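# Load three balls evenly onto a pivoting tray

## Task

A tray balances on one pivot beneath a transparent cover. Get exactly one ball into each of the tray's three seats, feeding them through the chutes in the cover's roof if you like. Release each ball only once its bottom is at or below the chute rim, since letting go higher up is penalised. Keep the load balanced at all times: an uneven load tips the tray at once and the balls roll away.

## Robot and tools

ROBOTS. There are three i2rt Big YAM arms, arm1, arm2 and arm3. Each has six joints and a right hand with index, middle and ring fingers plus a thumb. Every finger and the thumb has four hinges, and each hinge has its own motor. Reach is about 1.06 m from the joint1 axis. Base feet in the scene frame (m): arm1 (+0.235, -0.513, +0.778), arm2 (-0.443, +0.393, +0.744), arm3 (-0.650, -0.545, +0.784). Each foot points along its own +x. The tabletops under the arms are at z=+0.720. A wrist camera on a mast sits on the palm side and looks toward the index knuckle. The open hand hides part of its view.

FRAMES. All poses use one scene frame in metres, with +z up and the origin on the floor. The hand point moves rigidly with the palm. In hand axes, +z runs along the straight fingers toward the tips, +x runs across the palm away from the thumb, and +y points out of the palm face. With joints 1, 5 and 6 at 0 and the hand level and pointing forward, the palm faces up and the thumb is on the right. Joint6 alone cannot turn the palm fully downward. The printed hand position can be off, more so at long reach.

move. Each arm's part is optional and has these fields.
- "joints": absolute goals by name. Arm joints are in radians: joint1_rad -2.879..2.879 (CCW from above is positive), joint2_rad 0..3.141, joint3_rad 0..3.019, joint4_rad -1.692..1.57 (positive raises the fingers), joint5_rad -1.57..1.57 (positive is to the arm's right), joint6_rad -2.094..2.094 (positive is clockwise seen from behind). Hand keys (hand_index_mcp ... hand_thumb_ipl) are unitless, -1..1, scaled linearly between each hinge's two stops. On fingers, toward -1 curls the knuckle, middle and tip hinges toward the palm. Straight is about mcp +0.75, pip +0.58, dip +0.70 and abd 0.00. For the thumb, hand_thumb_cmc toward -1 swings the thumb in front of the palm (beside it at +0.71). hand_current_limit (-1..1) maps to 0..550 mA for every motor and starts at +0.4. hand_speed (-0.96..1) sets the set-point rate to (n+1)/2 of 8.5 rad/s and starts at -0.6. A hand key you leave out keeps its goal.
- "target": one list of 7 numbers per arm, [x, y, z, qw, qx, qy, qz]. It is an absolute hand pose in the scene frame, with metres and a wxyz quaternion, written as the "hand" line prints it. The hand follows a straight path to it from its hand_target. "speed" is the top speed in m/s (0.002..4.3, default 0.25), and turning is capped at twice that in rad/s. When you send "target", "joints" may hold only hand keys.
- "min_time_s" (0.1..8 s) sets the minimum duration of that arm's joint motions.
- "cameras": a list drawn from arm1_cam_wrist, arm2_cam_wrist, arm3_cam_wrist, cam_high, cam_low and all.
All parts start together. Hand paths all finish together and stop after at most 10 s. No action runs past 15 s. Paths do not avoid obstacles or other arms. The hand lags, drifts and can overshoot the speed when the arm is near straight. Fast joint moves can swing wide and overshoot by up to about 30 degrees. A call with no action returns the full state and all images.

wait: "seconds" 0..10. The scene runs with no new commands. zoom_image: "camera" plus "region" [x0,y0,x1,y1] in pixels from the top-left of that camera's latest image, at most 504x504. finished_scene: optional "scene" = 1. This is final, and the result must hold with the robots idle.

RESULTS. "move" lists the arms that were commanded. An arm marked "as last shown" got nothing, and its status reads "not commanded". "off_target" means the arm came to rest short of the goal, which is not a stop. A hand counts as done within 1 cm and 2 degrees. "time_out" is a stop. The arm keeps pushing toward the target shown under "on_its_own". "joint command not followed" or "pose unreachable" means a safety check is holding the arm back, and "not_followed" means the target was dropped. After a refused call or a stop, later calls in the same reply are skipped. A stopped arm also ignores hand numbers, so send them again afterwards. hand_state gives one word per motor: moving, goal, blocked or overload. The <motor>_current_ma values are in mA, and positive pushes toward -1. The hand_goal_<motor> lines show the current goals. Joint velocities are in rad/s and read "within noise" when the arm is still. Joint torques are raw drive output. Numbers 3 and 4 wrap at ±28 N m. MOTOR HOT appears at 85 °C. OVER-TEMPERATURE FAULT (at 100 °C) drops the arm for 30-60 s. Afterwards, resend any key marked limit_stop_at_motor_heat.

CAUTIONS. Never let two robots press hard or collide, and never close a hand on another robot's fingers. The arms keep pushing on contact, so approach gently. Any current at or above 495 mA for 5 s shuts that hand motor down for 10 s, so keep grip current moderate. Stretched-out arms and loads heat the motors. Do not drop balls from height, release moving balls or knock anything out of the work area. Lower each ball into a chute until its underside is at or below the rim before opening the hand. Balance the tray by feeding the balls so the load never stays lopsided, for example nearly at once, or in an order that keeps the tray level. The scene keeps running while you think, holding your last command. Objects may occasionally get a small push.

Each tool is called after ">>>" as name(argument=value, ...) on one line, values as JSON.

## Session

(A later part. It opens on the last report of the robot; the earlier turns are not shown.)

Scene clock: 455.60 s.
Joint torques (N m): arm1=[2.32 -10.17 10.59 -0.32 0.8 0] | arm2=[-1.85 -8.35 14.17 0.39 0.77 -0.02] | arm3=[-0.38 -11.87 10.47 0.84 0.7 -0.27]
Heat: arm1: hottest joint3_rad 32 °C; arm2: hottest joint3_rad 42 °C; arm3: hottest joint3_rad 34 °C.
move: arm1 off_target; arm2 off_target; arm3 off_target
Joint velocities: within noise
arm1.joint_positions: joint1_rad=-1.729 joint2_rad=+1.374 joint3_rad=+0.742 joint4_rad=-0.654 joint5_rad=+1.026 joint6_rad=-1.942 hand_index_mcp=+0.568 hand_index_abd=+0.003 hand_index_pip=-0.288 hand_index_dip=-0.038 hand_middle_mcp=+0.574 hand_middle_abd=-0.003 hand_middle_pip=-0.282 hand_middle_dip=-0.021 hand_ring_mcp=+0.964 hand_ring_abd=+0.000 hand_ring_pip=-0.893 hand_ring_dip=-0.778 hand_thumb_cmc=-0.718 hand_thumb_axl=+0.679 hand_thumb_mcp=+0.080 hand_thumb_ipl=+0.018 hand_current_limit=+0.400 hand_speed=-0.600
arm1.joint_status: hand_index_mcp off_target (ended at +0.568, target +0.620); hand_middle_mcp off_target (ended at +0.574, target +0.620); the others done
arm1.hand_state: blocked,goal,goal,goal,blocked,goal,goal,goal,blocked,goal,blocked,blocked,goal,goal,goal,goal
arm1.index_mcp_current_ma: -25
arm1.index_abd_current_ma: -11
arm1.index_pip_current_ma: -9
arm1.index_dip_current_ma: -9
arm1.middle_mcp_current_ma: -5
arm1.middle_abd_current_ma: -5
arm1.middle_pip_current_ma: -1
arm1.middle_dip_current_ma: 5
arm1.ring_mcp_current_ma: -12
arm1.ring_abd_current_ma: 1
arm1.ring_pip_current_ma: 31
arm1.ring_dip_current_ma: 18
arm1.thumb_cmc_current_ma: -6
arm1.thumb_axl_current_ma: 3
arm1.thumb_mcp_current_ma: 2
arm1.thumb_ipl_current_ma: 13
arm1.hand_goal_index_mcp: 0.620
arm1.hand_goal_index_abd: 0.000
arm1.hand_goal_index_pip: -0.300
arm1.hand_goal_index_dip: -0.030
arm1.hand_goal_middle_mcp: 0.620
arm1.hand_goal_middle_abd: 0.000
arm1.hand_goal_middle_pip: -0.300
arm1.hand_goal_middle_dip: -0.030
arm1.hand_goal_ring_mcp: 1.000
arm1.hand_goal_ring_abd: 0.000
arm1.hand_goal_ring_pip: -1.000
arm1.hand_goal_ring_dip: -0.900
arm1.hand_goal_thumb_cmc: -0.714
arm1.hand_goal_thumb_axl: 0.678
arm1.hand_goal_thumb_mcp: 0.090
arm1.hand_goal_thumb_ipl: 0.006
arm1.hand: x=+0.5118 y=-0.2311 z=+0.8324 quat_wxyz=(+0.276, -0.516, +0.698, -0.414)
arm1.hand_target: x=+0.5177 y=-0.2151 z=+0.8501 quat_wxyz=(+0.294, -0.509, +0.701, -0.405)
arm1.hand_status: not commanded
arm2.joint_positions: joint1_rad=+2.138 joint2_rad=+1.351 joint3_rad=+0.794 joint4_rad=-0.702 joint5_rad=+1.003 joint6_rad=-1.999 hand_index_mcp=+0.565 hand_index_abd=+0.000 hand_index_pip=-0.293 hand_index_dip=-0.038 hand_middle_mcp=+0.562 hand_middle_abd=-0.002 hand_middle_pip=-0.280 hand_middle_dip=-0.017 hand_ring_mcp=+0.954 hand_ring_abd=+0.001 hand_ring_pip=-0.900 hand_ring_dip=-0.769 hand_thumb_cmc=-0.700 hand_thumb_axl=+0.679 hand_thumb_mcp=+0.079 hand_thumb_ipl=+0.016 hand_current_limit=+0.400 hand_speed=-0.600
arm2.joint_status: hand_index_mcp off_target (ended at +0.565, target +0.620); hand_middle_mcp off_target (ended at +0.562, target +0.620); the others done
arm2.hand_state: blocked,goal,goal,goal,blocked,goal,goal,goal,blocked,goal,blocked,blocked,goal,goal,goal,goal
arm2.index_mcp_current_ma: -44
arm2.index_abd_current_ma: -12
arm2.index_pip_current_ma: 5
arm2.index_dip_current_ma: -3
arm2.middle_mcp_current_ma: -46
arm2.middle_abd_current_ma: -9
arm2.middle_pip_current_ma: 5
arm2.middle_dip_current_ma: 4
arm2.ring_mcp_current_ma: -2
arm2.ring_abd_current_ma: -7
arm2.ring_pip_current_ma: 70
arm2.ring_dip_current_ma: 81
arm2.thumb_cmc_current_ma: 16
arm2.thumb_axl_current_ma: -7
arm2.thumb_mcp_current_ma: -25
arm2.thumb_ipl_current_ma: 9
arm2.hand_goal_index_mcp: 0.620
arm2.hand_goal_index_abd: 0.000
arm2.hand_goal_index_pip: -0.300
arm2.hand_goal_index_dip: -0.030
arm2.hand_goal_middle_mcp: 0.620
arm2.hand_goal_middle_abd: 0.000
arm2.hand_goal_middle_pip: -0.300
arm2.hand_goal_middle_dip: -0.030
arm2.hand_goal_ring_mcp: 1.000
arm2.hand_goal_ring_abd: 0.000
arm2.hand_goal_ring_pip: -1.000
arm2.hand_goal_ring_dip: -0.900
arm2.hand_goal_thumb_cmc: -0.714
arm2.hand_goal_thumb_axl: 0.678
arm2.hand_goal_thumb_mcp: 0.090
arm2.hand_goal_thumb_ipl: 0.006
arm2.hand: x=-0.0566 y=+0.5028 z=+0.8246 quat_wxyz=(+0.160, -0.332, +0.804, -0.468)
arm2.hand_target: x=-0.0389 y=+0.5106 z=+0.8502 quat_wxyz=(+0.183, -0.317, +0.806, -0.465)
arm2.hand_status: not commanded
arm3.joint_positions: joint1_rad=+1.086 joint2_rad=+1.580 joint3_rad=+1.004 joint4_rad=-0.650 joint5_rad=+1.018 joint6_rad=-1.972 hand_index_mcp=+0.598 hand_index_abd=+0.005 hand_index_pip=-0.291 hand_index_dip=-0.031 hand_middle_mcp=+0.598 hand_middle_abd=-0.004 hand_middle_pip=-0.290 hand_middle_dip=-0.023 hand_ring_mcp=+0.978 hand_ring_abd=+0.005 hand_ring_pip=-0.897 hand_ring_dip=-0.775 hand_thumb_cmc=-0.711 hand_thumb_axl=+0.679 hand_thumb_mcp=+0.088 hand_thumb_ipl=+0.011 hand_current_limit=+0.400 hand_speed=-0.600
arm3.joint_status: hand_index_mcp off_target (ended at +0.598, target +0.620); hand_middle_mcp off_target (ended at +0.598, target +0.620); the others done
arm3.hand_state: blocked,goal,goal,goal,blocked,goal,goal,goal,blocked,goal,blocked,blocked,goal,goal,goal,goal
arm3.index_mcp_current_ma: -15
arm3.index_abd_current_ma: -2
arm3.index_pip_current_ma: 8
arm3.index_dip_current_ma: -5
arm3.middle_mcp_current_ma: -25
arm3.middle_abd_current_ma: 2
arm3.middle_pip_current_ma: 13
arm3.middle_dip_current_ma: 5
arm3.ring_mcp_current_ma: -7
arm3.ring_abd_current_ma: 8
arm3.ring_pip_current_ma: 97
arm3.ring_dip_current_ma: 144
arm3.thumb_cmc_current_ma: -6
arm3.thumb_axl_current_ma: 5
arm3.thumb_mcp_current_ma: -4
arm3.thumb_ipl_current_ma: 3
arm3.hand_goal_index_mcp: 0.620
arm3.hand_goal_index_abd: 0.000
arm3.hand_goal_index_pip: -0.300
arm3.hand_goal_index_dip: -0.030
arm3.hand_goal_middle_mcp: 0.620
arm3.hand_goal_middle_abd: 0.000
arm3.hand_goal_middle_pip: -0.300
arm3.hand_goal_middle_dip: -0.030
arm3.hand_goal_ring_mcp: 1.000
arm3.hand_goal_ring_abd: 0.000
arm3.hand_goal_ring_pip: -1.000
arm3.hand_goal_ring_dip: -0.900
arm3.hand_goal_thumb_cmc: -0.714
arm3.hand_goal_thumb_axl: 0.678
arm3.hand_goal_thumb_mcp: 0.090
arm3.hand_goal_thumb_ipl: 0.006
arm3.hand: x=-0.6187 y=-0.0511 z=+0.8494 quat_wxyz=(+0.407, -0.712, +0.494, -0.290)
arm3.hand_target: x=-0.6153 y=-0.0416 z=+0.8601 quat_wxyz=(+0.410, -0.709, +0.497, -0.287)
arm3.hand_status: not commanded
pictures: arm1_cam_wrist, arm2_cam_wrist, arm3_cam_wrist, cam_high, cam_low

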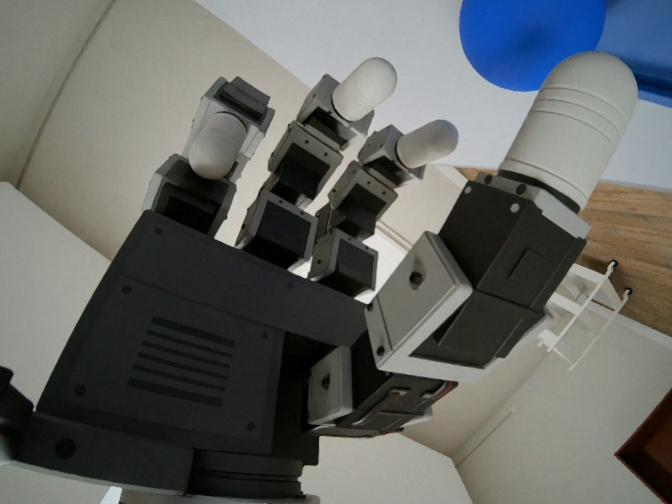

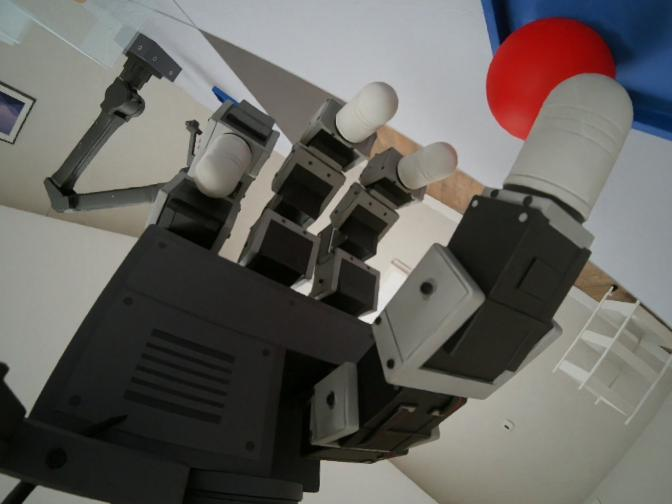

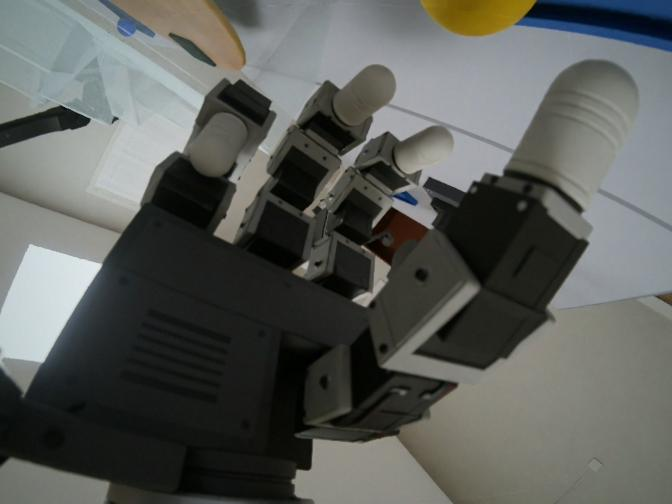

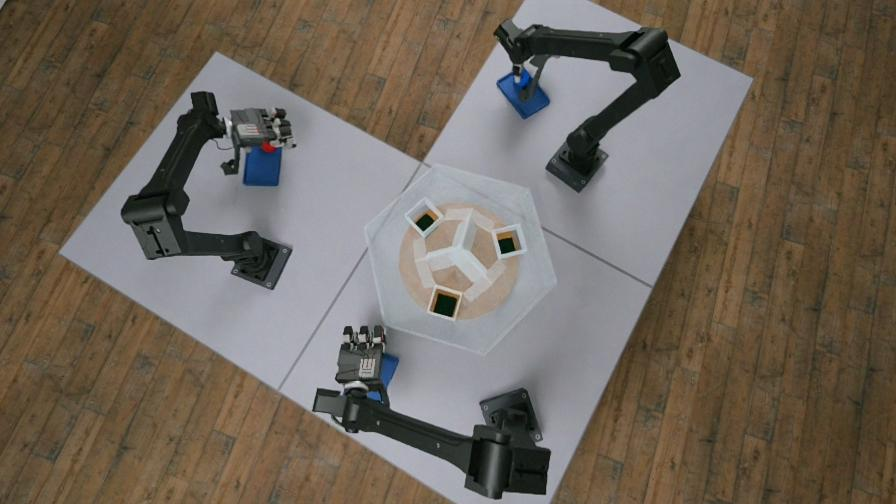

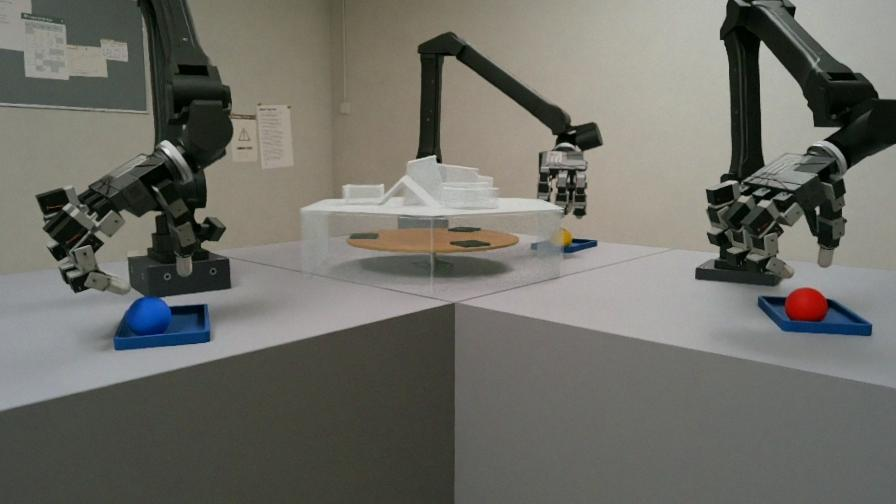

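>>> move(arm1={"target":[0.5198,-0.2230,0.885,0.2939,-0.5091,0.7006,-0.4045],"speed":0.15,"joints":{"hand_index_mcp":0.68,"hand_middle_mcp":0.68,"hand_thumb_mcp":0.12}}, arm2={"target":[-0.0231,0.5152,0.885,0.1833,-0.3175,0.8058,-0.4652],"speed":0.15,"joints":{"hand_index_mcp":0.68,"hand_middle_mcp":0.68,"hand_thumb_mcp":0.12}}, arm3={"target":[-0.5867,-0.0570,0.885,0.4096,-0.7094,0.4968,-0.2868],"speed":0.15,"joints":{"hand_index_mcp":0.66,"hand_middle_mcp":0.66,"hand_thumb_mcp":0.12,"hand_ring_mcp":-0.4,"hand_ring_pip":-0.6,"hand_ring_dip":-0.3}})

>>> move(arm1={"target":[0.5198,-0.2230,0.835,0.2939,-0.5091,0.7006,-0.4045],"speed":0.12}, arm2={"target":[-0.0231,0.5152,0.835,0.1833,-0.3175,0.8058,-0.4652],"speed":0.12}, arm3={"target":[-0.5867,-0.0570,0.835,0.4096,-0.7094,0.4968,-0.2868],"speed":0.12}, cameras=["all"])

Scene clock: 489.57 s.
Joint torques (N m): arm1=[1.38 -9.29 11.4 -0.31 0.78 -0.05] | arm2=[-2.08 -8.41 14.89 0.46 0.67 -0.08] | arm3=[-0.21 -10.99 8.05 1.76 0.56 -0.28]
Heat: arm1: hottest joint3_rad 33 °C; arm2: hottest joint3_rad 42 °C; arm3: hottest joint3_rad 35 °C.
move: arm1 off_target; arm2 off_target; arm3 off_target
Joint velocities: within noise
arm1.joint_positions: joint1_rad=-1.729 joint2_rad=+1.293 joint3_rad=+0.773 joint4_rad=-0.740 joint5_rad=+1.021 joint6_rad=-1.964 hand_index_mcp=+0.611 hand_index_abd=+0.003 hand_index_pip=-0.288 hand_index_dip=-0.038 hand_middle_mcp=+0.620 hand_middle_abd=-0.003 hand_middle_pip=-0.283 hand_middle_dip=-0.021 hand_ring_mcp=+0.964 hand_ring_abd=+0.000 hand_ring_pip=-0.893 hand_ring_dip=-0.778 hand_thumb_cmc=-0.718 hand_thumb_axl=+0.679 hand_thumb_mcp=+0.099 hand_thumb_ipl=+0.018 hand_current_limit=+0.400 hand_speed=-0.600
arm1.joint_status: hand_index_mcp off_target (ended at +0.611, target +0.680); hand_middle_mcp off_target (ended at +0.620, target +0.680); hand_thumb_mcp off_target (ended at +0.099, target +0.120)
arm1.hand_state: blocked,goal,goal,goal,blocked,goal,goal,goal,blocked,goal,blocked,blocked,goal,goal,blocked,goal
arm1.index_mcp_current_ma: -8
arm1.index_abd_current_ma: 2
arm1.index_pip_current_ma: -1
arm1.index_dip_current_ma: -4
arm1.middle_mcp_current_ma: -3
arm1.middle_abd_current_ma: 6
arm1.middle_pip_current_ma: 2
arm1.middle_dip_current_ma: 3
arm1.ring_mcp_current_ma: -10
arm1.ring_abd_current_ma: -18
arm1.ring_pip_current_ma: 28
arm1.ring_dip_current_ma: 36
arm1.thumb_cmc_current_ma: -8
arm1.thumb_axl_current_ma: 4
arm1.thumb_mcp_current_ma: -1
arm1.thumb_ipl_current_ma: -5
arm1.hand_goal_index_mcp: 0.680
arm1.hand_goal_index_abd: 0.000
arm1.hand_goal_index_pip: -0.300
arm1.hand_goal_index_dip: -0.030
arm1.hand_goal_middle_mcp: 0.680
arm1.hand_goal_middle_abd: 0.000
arm1.hand_goal_middle_pip: -0.300
arm1.hand_goal_middle_dip: -0.030
arm1.hand_goal_ring_mcp: 1.000
arm1.hand_goal_ring_abd: 0.000
arm1.hand_goal_ring_pip: -1.000
arm1.hand_goal_ring_dip: -0.900
arm1.hand_goal_thumb_cmc: -0.714
arm1.hand_goal_thumb_axl: 0.678
arm1.hand_goal_thumb_mcp: 0.120
arm1.hand_goal_thumb_ipl: 0.006
arm1.hand: x=+0.5099 y=-0.2339 z=+0.8670 quat_wxyz=(+0.281, -0.519, +0.695, -0.410)
arm1.hand_target: x=+0.5196 y=-0.2236 z=+0.8852 quat_wxyz=(+0.294, -0.509, +0.701, -0.405)
arm1.hand_status: off_target (0.023 m and 2.1 deg from the pose sent, 0.054 m and 2.4 deg at the start)
arm2.joint_positions: joint1_rad=+2.130 joint2_rad=+1.340 joint3_rad=+0.886 joint4_rad=-0.787 joint5_rad=+1.002 joint6_rad=-2.013 hand_index_mcp=+0.607 hand_index_abd=+0.000 hand_index_pip=-0.293 hand_index_dip=-0.038 hand_middle_mcp=+0.603 hand_middle_abd=-0.002 hand_middle_pip=-0.281 hand_middle_dip=-0.017 hand_ring_mcp=+0.954 hand_ring_abd=+0.001 hand_ring_pip=-0.900 hand_ring_dip=-0.769 hand_thumb_cmc=-0.700 hand_thumb_axl=+0.679 hand_thumb_mcp=+0.098 hand_thumb_ipl=+0.013 hand_current_limit=+0.400 hand_speed=-0.600
arm2.joint_status: hand_index_mcp off_target (ended at +0.607, target +0.680); hand_middle_mcp off_target (ended at +0.603, target +0.680); hand_thumb_mcp off_target (ended at +0.098, target +0.120)
arm2.hand_state: blocked,goal,goal,goal,blocked,goal,goal,goal,blocked,goal,blocked,blocked,goal,goal,blocked,goal
arm2.index_mcp_current_ma: -52
arm2.index_abd_current_ma: -5
arm2.index_pip_current_ma: 11
arm2.index_dip_current_ma: -1
arm2.middle_mcp_current_ma: -57
arm2.middle_abd_current_ma: 7
arm2.middle_pip_current_ma: 2
arm2.middle_dip_current_ma: -8
arm2.ring_mcp_current_ma: -9
arm2.ring_abd_current_ma: -13
arm2.ring_pip_current_ma: 76
arm2.ring_dip_current_ma: 66
arm2.thumb_cmc_current_ma: 11
arm2.thumb_axl_current_ma: 16
arm2.thumb_mcp_current_ma: -25
arm2.thumb_ipl_current_ma: -2
arm2.hand_goal_index_mcp: 0.680
arm2.hand_goal_index_abd: 0.000
arm2.hand_goal_index_pip: -0.300
arm2.hand_goal_index_dip: -0.030
arm2.hand_goal_middle_mcp: 0.680
arm2.hand_goal_middle_abd: 0.000
arm2.hand_goal_middle_pip: -0.300
arm2.hand_goal_middle_dip: -0.030
arm2.hand_goal_ring_mcp: 1.000
arm2.hand_goal_ring_abd: 0.000
arm2.hand_goal_ring_pip: -1.000
arm2.hand_goal_ring_dip: -0.900
arm2.hand_goal_thumb_cmc: -0.714
arm2.hand_goal_thumb_axl: 0.678
arm2.hand_goal_thumb_mcp: 0.120
arm2.hand_goal_thumb_ipl: 0.006
arm2.hand: x=-0.0401 y=+0.5089 z=+0.8598 quat_wxyz=(+0.163, -0.330, +0.804, -0.468)
arm2.hand_target: x=-0.0241 y=+0.5147 z=+0.8853 quat_wxyz=(+0.184, -0.317, +0.806, -0.465)
arm2.hand_status: off_target (0.031 m and 2.8 deg from the pose sent, 0.070 m and 3.1 deg at the start)
arm3.joint_positions: joint1_rad=+1.024 joint2_rad=+1.488 joint3_rad=+1.001 joint4_rad=-0.637 joint5_rad=+0.994 joint6_rad=-2.071 hand_index_mcp=+0.629 hand_index_abd=+0.005 hand_index_pip=-0.292 hand_index_dip=-0.031 hand_middle_mcp=+0.629 hand_middle_abd=-0.004 hand_middle_pip=-0.291 hand_middle_dip=-0.023 hand_ring_mcp=-0.388 hand_ring_abd=+0.005 hand_ring_pip=-0.597 hand_ring_dip=-0.298 hand_thumb_cmc=-0.711 hand_thumb_axl=+0.679 hand_thumb_mcp=+0.114 hand_thumb_ipl=+0.008 hand_current_limit=+0.400 hand_speed=-0.600
arm3.joint_status: hand_index_mcp off_target (ended at +0.629, target +0.660); hand_middle_mcp off_target (ended at +0.629, target +0.660); the others done
arm3.hand_state: blocked,goal,goal,goal,blocked,goal,goal,goal,goal,goal,goal,goal,goal,goal,goal,goal
arm3.index_mcp_current_ma: -22
arm3.index_abd_current_ma: -5
arm3.index_pip_current_ma: 2
arm3.index_dip_current_ma: 2
arm3.middle_mcp_current_ma: -29
arm3.middle_abd_current_ma: -1
arm3.middle_pip_current_ma: 14
arm3.middle_dip_current_ma: 4
arm3.ring_mcp_current_ma: 4
arm3.ring_abd_current_ma: 0
arm3.ring_pip_current_ma: -3
arm3.ring_dip_current_ma: 5
arm3.thumb_cmc_current_ma: -8
arm3.thumb_axl_current_ma: 14
arm3.thumb_mcp_current_ma: -5
arm3.thumb_ipl_current_ma: 2
arm3.hand_goal_index_mcp: 0.660
arm3.hand_goal_index_abd: 0.000
arm3.hand_goal_index_pip: -0.300
arm3.hand_goal_index_dip: -0.030
arm3.hand_goal_middle_mcp: 0.660
arm3.hand_goal_middle_abd: 0.000
arm3.hand_goal_middle_pip: -0.300
arm3.hand_goal_middle_dip: -0.030
arm3.hand_goal_ring_mcp: -0.400
arm3.hand_goal_ring_abd: 0.000
arm3.hand_goal_ring_pip: -0.600
arm3.hand_goal_ring_dip: -0.300
arm3.hand_goal_thumb_cmc: -0.714
arm3.hand_goal_thumb_axl: 0.678
arm3.hand_goal_thumb_mcp: 0.120
arm3.hand_goal_thumb_ipl: 0.006
arm3.hand: x=-0.5910 y=-0.0563 z=+0.8868 quat_wxyz=(+0.412, -0.708, +0.498, -0.285)
arm3.hand_target: x=-0.5868 y=-0.0570 z=+0.8850 quat_wxyz=(+0.410, -0.709, +0.497, -0.287)
arm3.hand_status: done (0.005 m and 0.3 deg from the pose sent, 0.048 m and 0.6 deg at the start)
pictures: none

Scene clock: 490.77 s.
Joint torques (N m): arm1=[1.14 -8.82 7.83 0.5 0.81 -0.04] | arm2=[-2.02 -7.65 10.43 1.2 0.7 -0.06] | arm3=[-0.21 -10.23 7.73 1.74 0.58 -0.31]
Heat: arm1: hottest joint3_rad 33 °C; arm2: hottest joint3_rad 42 °C; arm3: hottest joint3_rad 35 °C.
move: arm1 done; arm2 done; arm3 done
Joint velocities: within noise
arm1.joint_positions: joint1_rad=-1.729 joint2_rad=+1.366 joint3_rad=+0.735 joint4_rad=-0.596 joint5_rad=+1.020 joint6_rad=-1.965 hand_index_mcp=+0.611 hand_index_abd=+0.003 hand_index_pip=-0.288 hand_index_dip=-0.038 hand_middle_mcp=+0.619 hand_middle_abd=-0.003 hand_middle_pip=-0.283 hand_middle_dip=-0.021 hand_ring_mcp=+0.964 hand_ring_abd=+0.000 hand_ring_pip=-0.893 hand_ring_dip=-0.778 hand_thumb_cmc=-0.718 hand_thumb_axl=+0.679 hand_thumb_mcp=+0.099 hand_thumb_ipl=+0.018 hand_current_limit=+0.400 hand_speed=-0.600
arm1.joint_status: not commanded
arm1.hand_state: blocked,goal,goal,goal,blocked,goal,goal,goal,blocked,goal,blocked,blocked,goal,goal,blocked,goal
arm1.index_mcp_current_ma: -2
arm1.index_abd_current_ma: 4
arm1.index_pip_current_ma: -9
arm1.index_dip_current_ma: -2
arm1.middle_mcp_current_ma: -5
arm1.middle_abd_current_ma: 4
arm1.middle_pip_current_ma: 11
arm1.middle_dip_current_ma: 9
arm1.ring_mcp_current_ma: -3
arm1.ring_abd_current_ma: -13
arm1.ring_pip_current_ma: 23
arm1.ring_dip_current_ma: 25
arm1.thumb_cmc_current_ma: -3
arm1.thumb_axl_current_ma: -12
arm1.thumb_mcp_current_ma: -11
arm1.thumb_ipl_current_ma: 1
arm1.hand_goal_index_mcp: 0.680
arm1.hand_goal_index_abd: 0.000
arm1.hand_goal_index_pip: -0.300
arm1.hand_goal_index_dip: -0.030
arm1.hand_goal_middle_mcp: 0.680
arm1.hand_goal_middle_abd: 0.000
arm1.hand_goal_middle_pip: -0.300
arm1.hand_goal_middle_dip: -0.030
arm1.hand_goal_ring_mcp: 1.000
arm1.hand_goal_ring_abd: 0.000
arm1.hand_goal_ring_pip: -1.000
arm1.hand_goal_ring_dip: -0.900
arm1.hand_goal_thumb_cmc: -0.714
arm1.hand_goal_thumb_axl: 0.678
arm1.hand_goal_thumb_mcp: 0.120
arm1.hand_goal_thumb_ipl: 0.006
arm1.hand: x=+0.5153 y=-0.2231 z=+0.8350 quat_wxyz=(+0.294, -0.512, +0.699, -0.404)
arm1.hand_target: x=+0.5198 y=-0.2231 z=+0.8350 quat_wxyz=(+0.294, -0.509, +0.701, -0.405)
arm1.hand_status: done (0.004 m and 0.4 deg from the pose sent, 0.035 m and 2.1 deg at the start)
arm2.joint_positions: joint1_rad=+2.130 joint2_rad=+1.394 joint3_rad=+0.850 joint4_rad=-0.658 joint5_rad=+1.001 joint6_rad=-2.013 hand_index_mcp=+0.607 hand_index_abd=+0.000 hand_index_pip=-0.293 hand_index_dip=-0.038 hand_middle_mcp=+0.603 hand_middle_abd=-0.002 hand_middle_pip=-0.281 hand_middle_dip=-0.017 hand_ring_mcp=+0.954 hand_ring_abd=+0.001 hand_ring_pip=-0.900 hand_ring_dip=-0.769 hand_thumb_cmc=-0.700 hand_thumb_axl=+0.679 hand_thumb_mcp=+0.098 hand_thumb_ipl=+0.013 hand_current_limit=+0.400 hand_speed=-0.600
arm2.joint_status: not commanded
arm2.hand_state: blocked,goal,goal,goal,blocked,goal,goal,goal,blocked,goal,blocked,blocked,goal,goal,blocked,goal
arm2.index_mcp_current_ma: -30
arm2.index_abd_current_ma: 8
arm2.index_pip_current_ma: 13
arm2.index_dip_current_ma: -12
arm2.middle_mcp_current_ma: -46
arm2.middle_abd_current_ma: -11
arm2.middle_pip_current_ma: 8
arm2.middle_dip_current_ma: 1
arm2.ring_mcp_current_ma: -17
arm2.ring_abd_current_ma: -2
arm2.ring_pip_current_ma: 58
arm2.ring_dip_current_ma: 69
arm2.thumb_cmc_current_ma: 19
arm2.thumb_axl_current_ma: -2
arm2.thumb_mcp_current_ma: -26
arm2.thumb_ipl_current_ma: -8
arm2.hand_goal_index_mcp: 0.680
arm2.hand_goal_index_abd: 0.000
arm2.hand_goal_index_pip: -0.300
arm2.hand_goal_index_dip: -0.030
arm2.hand_goal_middle_mcp: 0.680
arm2.hand_goal_middle_abd: 0.000
arm2.hand_goal_middle_pip: -0.300
arm2.hand_goal_middle_dip: -0.030
arm2.hand_goal_ring_mcp: 1.000
arm2.hand_goal_ring_abd: 0.000
arm2.hand_goal_ring_pip: -1.000
arm2.hand_goal_ring_dip: -0.900
arm2.hand_goal_thumb_cmc: -0.714
arm2.hand_goal_thumb_axl: 0.678
arm2.hand_goal_thumb_mcp: 0.120
arm2.hand_goal_thumb_ipl: 0.006
arm2.hand: x=-0.0286 y=+0.5157 z=+0.8325 quat_wxyz=(+0.180, -0.321, +0.805, -0.465)
arm2.hand_target: x=-0.0232 y=+0.5151 z=+0.8350 quat_wxyz=(+0.183, -0.317, +0.806, -0.465)
arm2.hand_status: done (0.006 m and 0.6 deg from the pose sent, 0.031 m and 2.8 deg at the start)
arm3.joint_positions: joint1_rad=+1.024 joint2_rad=+1.552 joint3_rad=+0.932 joint4_rad=-0.493 joint5_rad=+0.993 joint6_rad=-2.072 hand_index_mcp=+0.629 hand_index_abd=+0.005 hand_index_pip=-0.292 hand_index_dip=-0.031 hand_middle_mcp=+0.629 hand_middle_abd=-0.004 hand_middle_pip=-0.291 hand_middle_dip=-0.023 hand_ring_mcp=-0.388 hand_ring_abd=+0.005 hand_ring_pip=-0.597 hand_ring_dip=-0.298 hand_thumb_cmc=-0.711 hand_thumb_axl=+0.679 hand_thumb_mcp=+0.114 hand_thumb_ipl=+0.008 hand_current_limit=+0.400 hand_speed=-0.600
arm3.joint_status: not commanded
arm3.hand_state: blocked,goal,goal,goal,blocked,goal,goal,goal,goal,goal,goal,goal,goal,goal,goal,goal
arm3.index_mcp_current_ma: -23
arm3.index_abd_current_ma: -5
arm3.index_pip_current_ma: 0
arm3.index_dip_current_ma: 3
arm3.middle_mcp_current_ma: -32
arm3.middle_abd_current_ma: 3
arm3.middle_pip_current_ma: 7
arm3.middle_dip_current_ma: 3
arm3.ring_mcp_current_ma: 10
arm3.ring_abd_current_ma: 2
arm3.ring_pip_current_ma: -4
arm3.ring_dip_current_ma: 4
arm3.thumb_cmc_current_ma: -9
arm3.thumb_axl_current_ma: 8
arm3.thumb_mcp_current_ma: -6
arm3.thumb_ipl_current_ma: 4
arm3.hand_goal_index_mcp: 0.660
arm3.hand_goal_index_abd: 0.000
arm3.hand_goal_index_pip: -0.300
arm3.hand_goal_index_dip: -0.030
arm3.hand_goal_middle_mcp: 0.660
arm3.hand_goal_middle_abd: 0.000
arm3.hand_goal_middle_pip: -0.300
arm3.hand_goal_middle_dip: -0.030
arm3.hand_goal_ring_mcp: -0.400
arm3.hand_goal_ring_abd: 0.000
arm3.hand_goal_ring_pip: -0.600
arm3.hand_goal_ring_dip: -0.300
arm3.hand_goal_thumb_cmc: -0.714
arm3.hand_goal_thumb_axl: 0.678
arm3.hand_goal_thumb_mcp: 0.120
arm3.hand_goal_thumb_ipl: 0.006
arm3.hand: x=-0.5914 y=-0.0567 z=+0.8413 quat_wxyz=(+0.415, -0.706, +0.499, -0.282)
arm3.hand_target: x=-0.5868 y=-0.0571 z=+0.8351 quat_wxyz=(+0.410, -0.709, +0.497, -0.287)
arm3.hand_status: done (0.008 m and 0.9 deg from the pose sent, 0.052 m and 0.3 deg at the start)
pictures: arm1_cam_wrist, arm2_cam_wrist, arm3_cam_wrist, cam_high, cam_low

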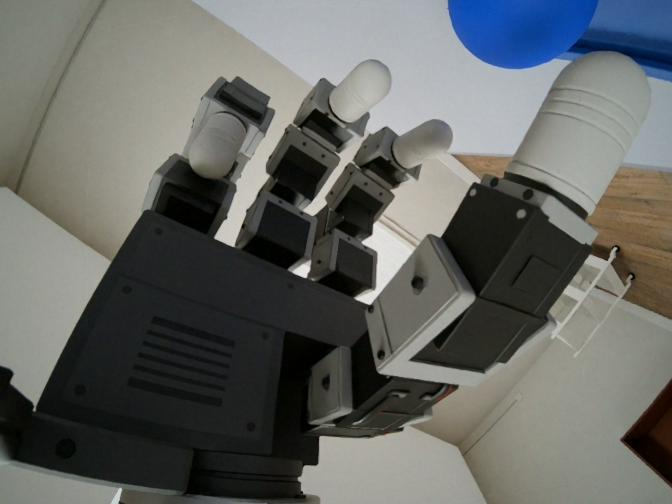

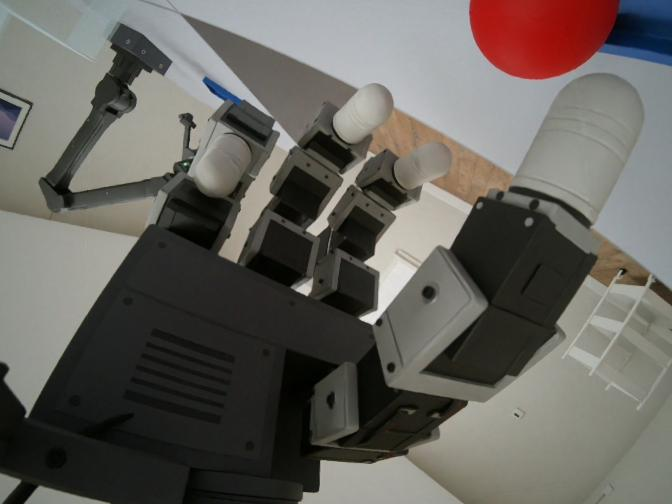

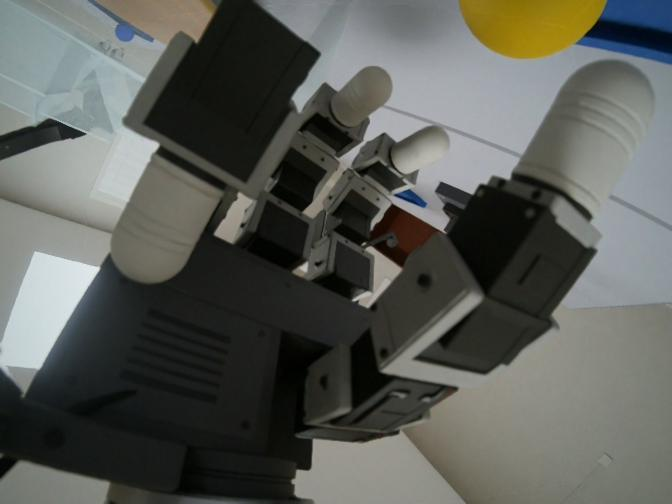

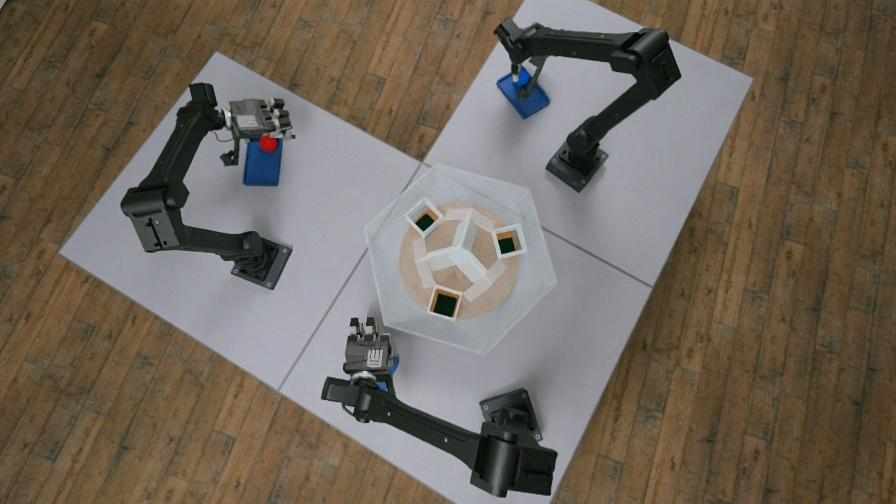

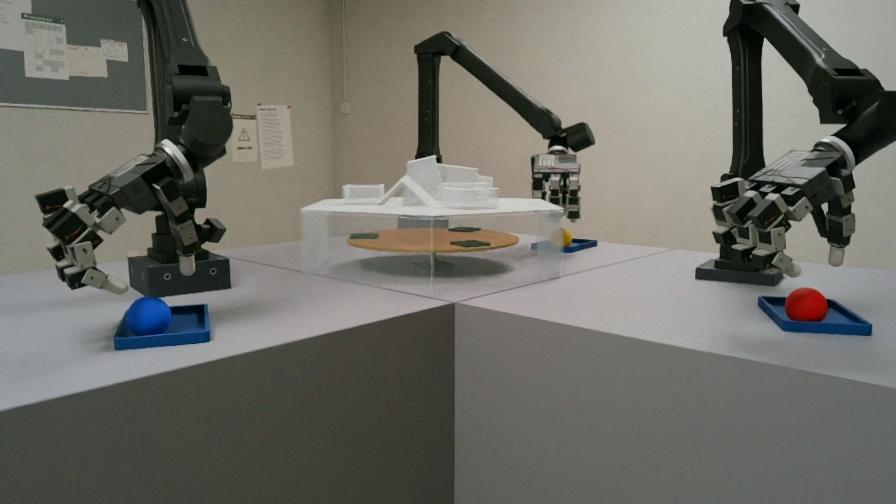

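>>> move(arm1={"target":[0.5225,-0.2255,0.805,0.2939,-0.5091,0.7006,-0.4045],"speed":0.12}, arm2={"target":[-0.0210,0.5135,0.795,0.1833,-0.3175,0.8058,-0.4652],"speed":0.12}, arm3={"target":[-0.5815,-0.0590,0.800,0.4096,-0.7094,0.4968,-0.2868],"speed":0.12}, cameras=["all"])

>>> zoom_image(camera="cam_low", region=[30, 240, 250, 364])

>>> zoom_image(camera="cam_low", region=[680, 190, 896, 344])

>>> zoom_image(camera="cam_high", region=[300, 290, 430, 420])

Scene clock: 501.30 s.
Joint torques (N m): arm1=[1.08 -8.94 7.06 0.5 0.76 -0.04] | arm2=[-2.14 -7.94 9.52 1.25 0.67 -0.07] | arm3=[-0.44 -10.4 7.08 1.78 0.55 -0.28]
Heat: arm1: hottest joint3_rad 33 °C; arm2: hottest joint3_rad 41 °C; arm3: hottest joint3_rad 34 °C.
move: arm1 done; arm2 done; arm3 done
Joint velocities: within noise
arm1.joint_positions: joint1_rad=-1.739 joint2_rad=+1.423 joint3_rad=+0.695 joint4_rad=-0.478 joint5_rad=+1.017 joint6_rad=-1.985 hand_index_mcp=+0.611 hand_index_abd=+0.003 hand_index_pip=-0.288 hand_index_dip=-0.038 hand_middle_mcp=+0.619 hand_middle_abd=-0.003 hand_middle_pip=-0.283 hand_middle_dip=-0.021 hand_ring_mcp=+0.964 hand_ring_abd=+0.000 hand_ring_pip=-0.893 hand_ring_dip=-0.778 hand_thumb_cmc=-0.718 hand_thumb_axl=+0.679 hand_thumb_mcp=+0.099 hand_thumb_ipl=+0.018 hand_current_limit=+0.400 hand_speed=-0.600
arm1.joint_status: not commanded
arm1.hand_state: blocked,goal,goal,goal,blocked,goal,goal,goal,blocked,goal,blocked,blocked,goal,goal,blocked,goal
arm1.index_mcp_current_ma: -18
arm1.index_abd_current_ma: 1
arm1.index_pip_current_ma: -13
arm1.index_dip_current_ma: -5
arm1.middle_mcp_current_ma: -8
arm1.middle_abd_current_ma: 7
arm1.middle_pip_current_ma: 7
arm1.middle_dip_current_ma: 8
arm1.ring_mcp_current_ma: 2
arm1.ring_abd_current_ma: -10
arm1.ring_pip_current_ma: 28
arm1.ring_dip_current_ma: 24
arm1.thumb_cmc_current_ma: -15
arm1.thumb_axl_current_ma: 3
arm1.thumb_mcp_current_ma: -9
arm1.thumb_ipl_current_ma: 0
arm1.hand_goal_index_mcp: 0.680
arm1.hand_goal_index_abd: 0.000
arm1.hand_goal_index_pip: -0.300
arm1.hand_goal_index_dip: -0.030
arm1.hand_goal_middle_mcp: 0.680
arm1.hand_goal_middle_abd: 0.000
arm1.hand_goal_middle_pip: -0.300
arm1.hand_goal_middle_dip: -0.030
arm1.hand_goal_ring_mcp: 1.000
arm1.hand_goal_ring_abd: 0.000
arm1.hand_goal_ring_pip: -1.000
arm1.hand_goal_ring_dip: -0.900
arm1.hand_goal_thumb_cmc: -0.714
arm1.hand_goal_thumb_axl: 0.678
arm1.hand_goal_thumb_mcp: 0.120
arm1.hand_goal_thumb_ipl: 0.006
arm1.hand: x=+0.5185 y=-0.2240 z=+0.8070 quat_wxyz=(+0.296, -0.511, +0.699, -0.403)
arm1.hand_target: x=+0.5224 y=-0.2256 z=+0.8051 quat_wxyz=(+0.294, -0.509, +0.701, -0.405)
arm1.hand_status: done (0.005 m and 0.4 deg from the pose sent, 0.031 m and 0.4 deg at the start)
arm2.joint_positions: joint1_rad=+2.123 joint2_rad=+1.464 joint3_rad=+0.799 joint4_rad=-0.524 joint5_rad=+0.999 joint6_rad=-2.023 hand_index_mcp=+0.607 hand_index_abd=+0.000 hand_index_pip=-0.293 hand_index_dip=-0.038 hand_middle_mcp=+0.603 hand_middle_abd=-0.002 hand_middle_pip=-0.281 hand_middle_dip=-0.017 hand_ring_mcp=+0.954 hand_ring_abd=+0.001 hand_ring_pip=-0.900 hand_ring_dip=-0.769 hand_thumb_cmc=-0.700 hand_thumb_axl=+0.679 hand_thumb_mcp=+0.098 hand_thumb_ipl=+0.013 hand_current_limit=+0.400 hand_speed=-0.600
arm2.joint_status: not commanded
arm2.hand_state: blocked,goal,goal,goal,blocked,goal,goal,goal,blocked,goal,blocked,blocked,goal,goal,blocked,goal
arm2.index_mcp_current_ma: -54
arm2.index_abd_current_ma: 8
arm2.index_pip_current_ma: 11
arm2.index_dip_current_ma: -9
arm2.middle_mcp_current_ma: -59
arm2.middle_abd_current_ma: -12
arm2.middle_pip_current_ma: 8
arm2.middle_dip_current_ma: -15
arm2.ring_mcp_current_ma: -27
arm2.ring_abd_current_ma: -6
arm2.ring_pip_current_ma: 76
arm2.ring_dip_current_ma: 75
arm2.thumb_cmc_current_ma: 22
arm2.thumb_axl_current_ma: 12
arm2.thumb_mcp_current_ma: -29
arm2.thumb_ipl_current_ma: -1
arm2.hand_goal_index_mcp: 0.680
arm2.hand_goal_index_abd: 0.000
arm2.hand_goal_index_pip: -0.300
arm2.hand_goal_index_dip: -0.030
arm2.hand_goal_middle_mcp: 0.680
arm2.hand_goal_middle_abd: 0.000
arm2.hand_goal_middle_pip: -0.300
arm2.hand_goal_middle_dip: -0.030
arm2.hand_goal_ring_mcp: 1.000
arm2.hand_goal_ring_abd: 0.000
arm2.hand_goal_ring_pip: -1.000
arm2.hand_goal_ring_dip: -0.900
arm2.hand_goal_thumb_cmc: -0.714
arm2.hand_goal_thumb_axl: 0.678
arm2.hand_goal_thumb_mcp: 0.120
arm2.hand_goal_thumb_ipl: 0.006
arm2.hand: x=-0.0256 y=+0.5144 z=+0.7941 quat_wxyz=(+0.181, -0.319, +0.806, -0.465)
arm2.hand_target: x=-0.0210 y=+0.5134 z=+0.7951 quat_wxyz=(+0.183, -0.317, +0.806, -0.465)
arm2.hand_status: done (0.005 m and 0.3 deg from the pose sent, 0.038 m and 0.5 deg at the start)
arm3.joint_positions: joint1_rad=+1.015 joint2_rad=+1.609 joint3_rad=+0.887 joint4_rad=-0.372 joint5_rad=+0.989 joint6_rad=-2.091 hand_index_mcp=+0.629 hand_index_abd=+0.005 hand_index_pip=-0.292 hand_index_dip=-0.031 hand_middle_mcp=+0.629 hand_middle_abd=-0.004 hand_middle_pip=-0.291 hand_middle_dip=-0.023 hand_ring_mcp=-0.388 hand_ring_abd=+0.005 hand_ring_pip=-0.597 hand_ring_dip=-0.298 hand_thumb_cmc=-0.711 hand_thumb_axl=+0.679 hand_thumb_mcp=+0.114 hand_thumb_ipl=+0.008 hand_current_limit=+0.400 hand_speed=-0.600
arm3.joint_status: not commanded
arm3.hand_state: blocked,goal,goal,goal,blocked,goal,goal,goal,goal,goal,goal,goal,goal,goal,goal,goal
arm3.index_mcp_current_ma: -22
arm3.index_abd_current_ma: -3
arm3.index_pip_current_ma: 1
arm3.index_dip_current_ma: -2
arm3.middle_mcp_current_ma: -24
arm3.middle_abd_current_ma: -1
arm3.middle_pip_current_ma: 11
arm3.middle_dip_current_ma: -1
arm3.ring_mcp_current_ma: 5
arm3.ring_abd_current_ma: -1
arm3.ring_pip_current_ma: -2
arm3.ring_dip_current_ma: 2
arm3.thumb_cmc_current_ma: -10
arm3.thumb_axl_current_ma: 14
arm3.thumb_mcp_current_ma: -3
arm3.thumb_ipl_current_ma: 3
arm3.hand_goal_index_mcp: 0.660
arm3.hand_goal_index_abd: 0.000
arm3.hand_goal_index_pip: -0.300
arm3.hand_goal_index_dip: -0.030
arm3.hand_goal_middle_mcp: 0.660
arm3.hand_goal_middle_abd: 0.000
arm3.hand_goal_middle_pip: -0.300
arm3.hand_goal_middle_dip: -0.030
arm3.hand_goal_ring_mcp: -0.400
arm3.hand_goal_ring_abd: 0.000
arm3.hand_goal_ring_pip: -0.600
arm3.hand_goal_ring_dip: -0.300
arm3.hand_goal_thumb_cmc: -0.714
arm3.hand_goal_thumb_axl: 0.678
arm3.hand_goal_thumb_mcp: 0.120
arm3.hand_goal_thumb_ipl: 0.006
arm3.hand: x=-0.5874 y=-0.0572 z=+0.8078 quat_wxyz=(+0.417, -0.706, +0.499, -0.281)
arm3.hand_target: x=-0.5815 y=-0.0592 z=+0.8002 quat_wxyz=(+0.410, -0.709, +0.497, -0.287)
arm3.hand_status: done (0.010 m and 1.1 deg from the pose sent, 0.042 m and 0.9 deg at the start)
pictures: arm1_cam_wrist, arm2_cam_wrist, arm3_cam_wrist, cam_high, cam_low

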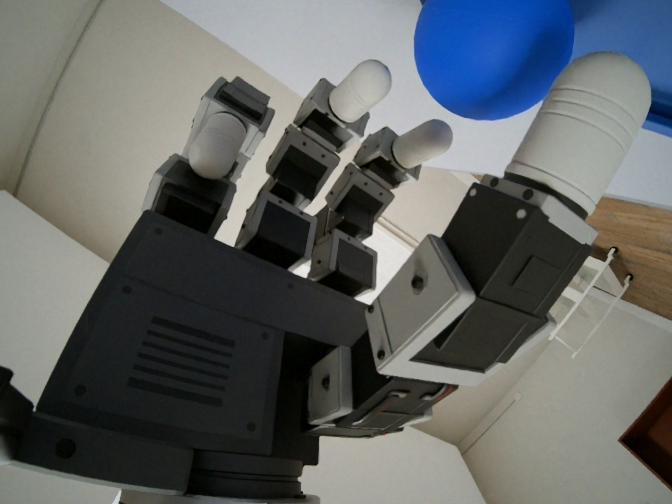

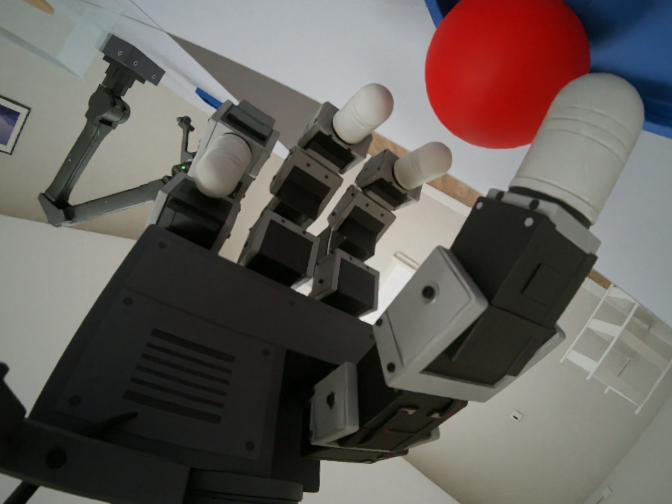

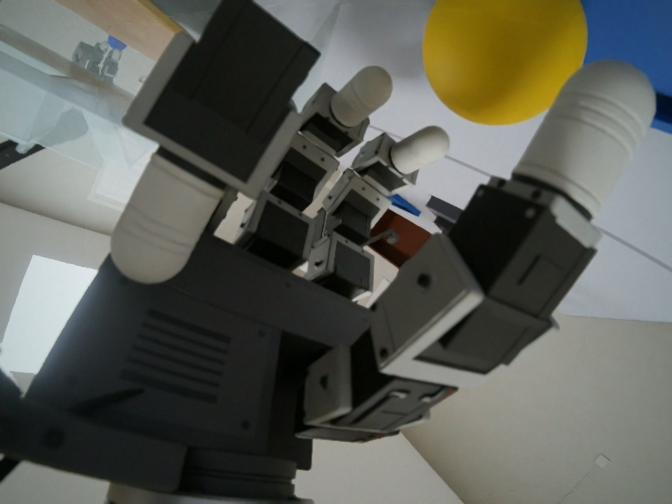

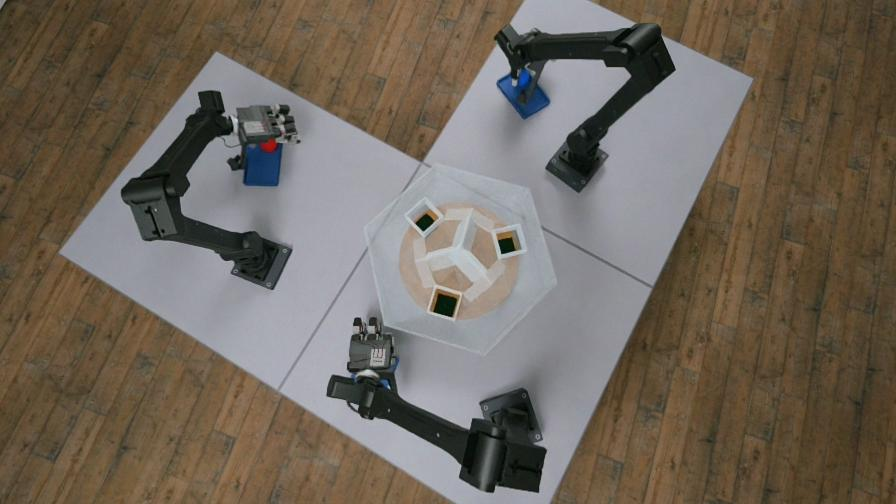

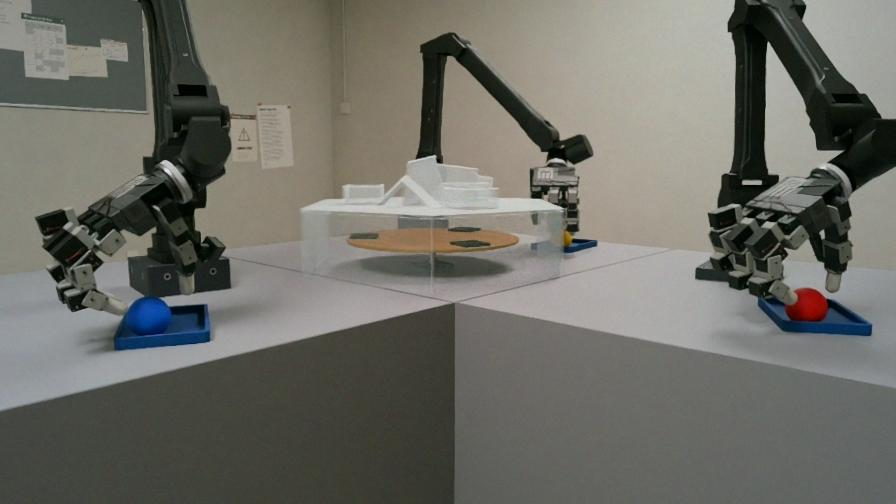

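Scaled by 2.291 from the camera's image (finer frame: 1280x720).

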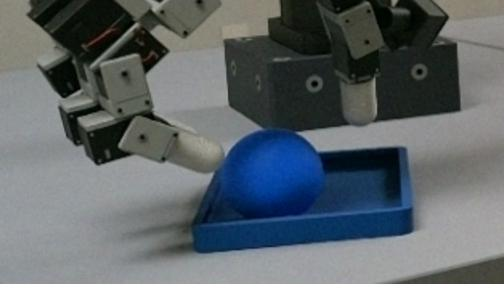

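Scaled by 2.333 from the camera's image (finer frame: 1280x720).

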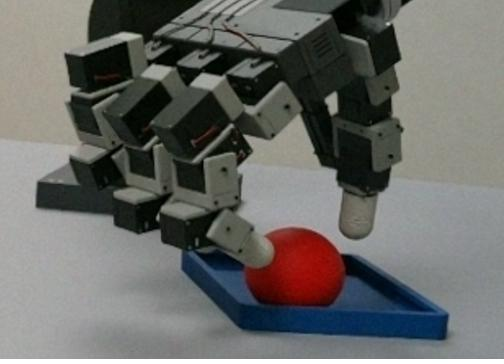

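Scaled by 3.877 from the camera's image (finer frame: 1280x720).

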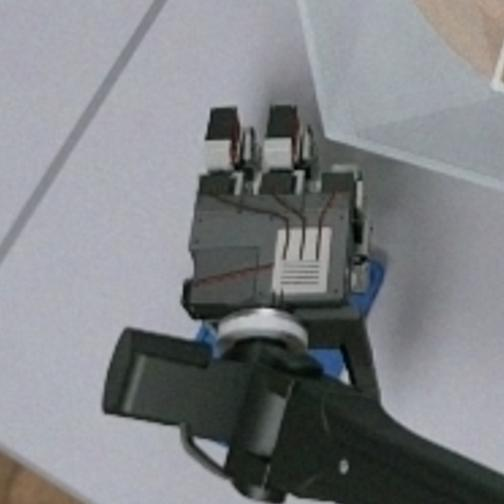

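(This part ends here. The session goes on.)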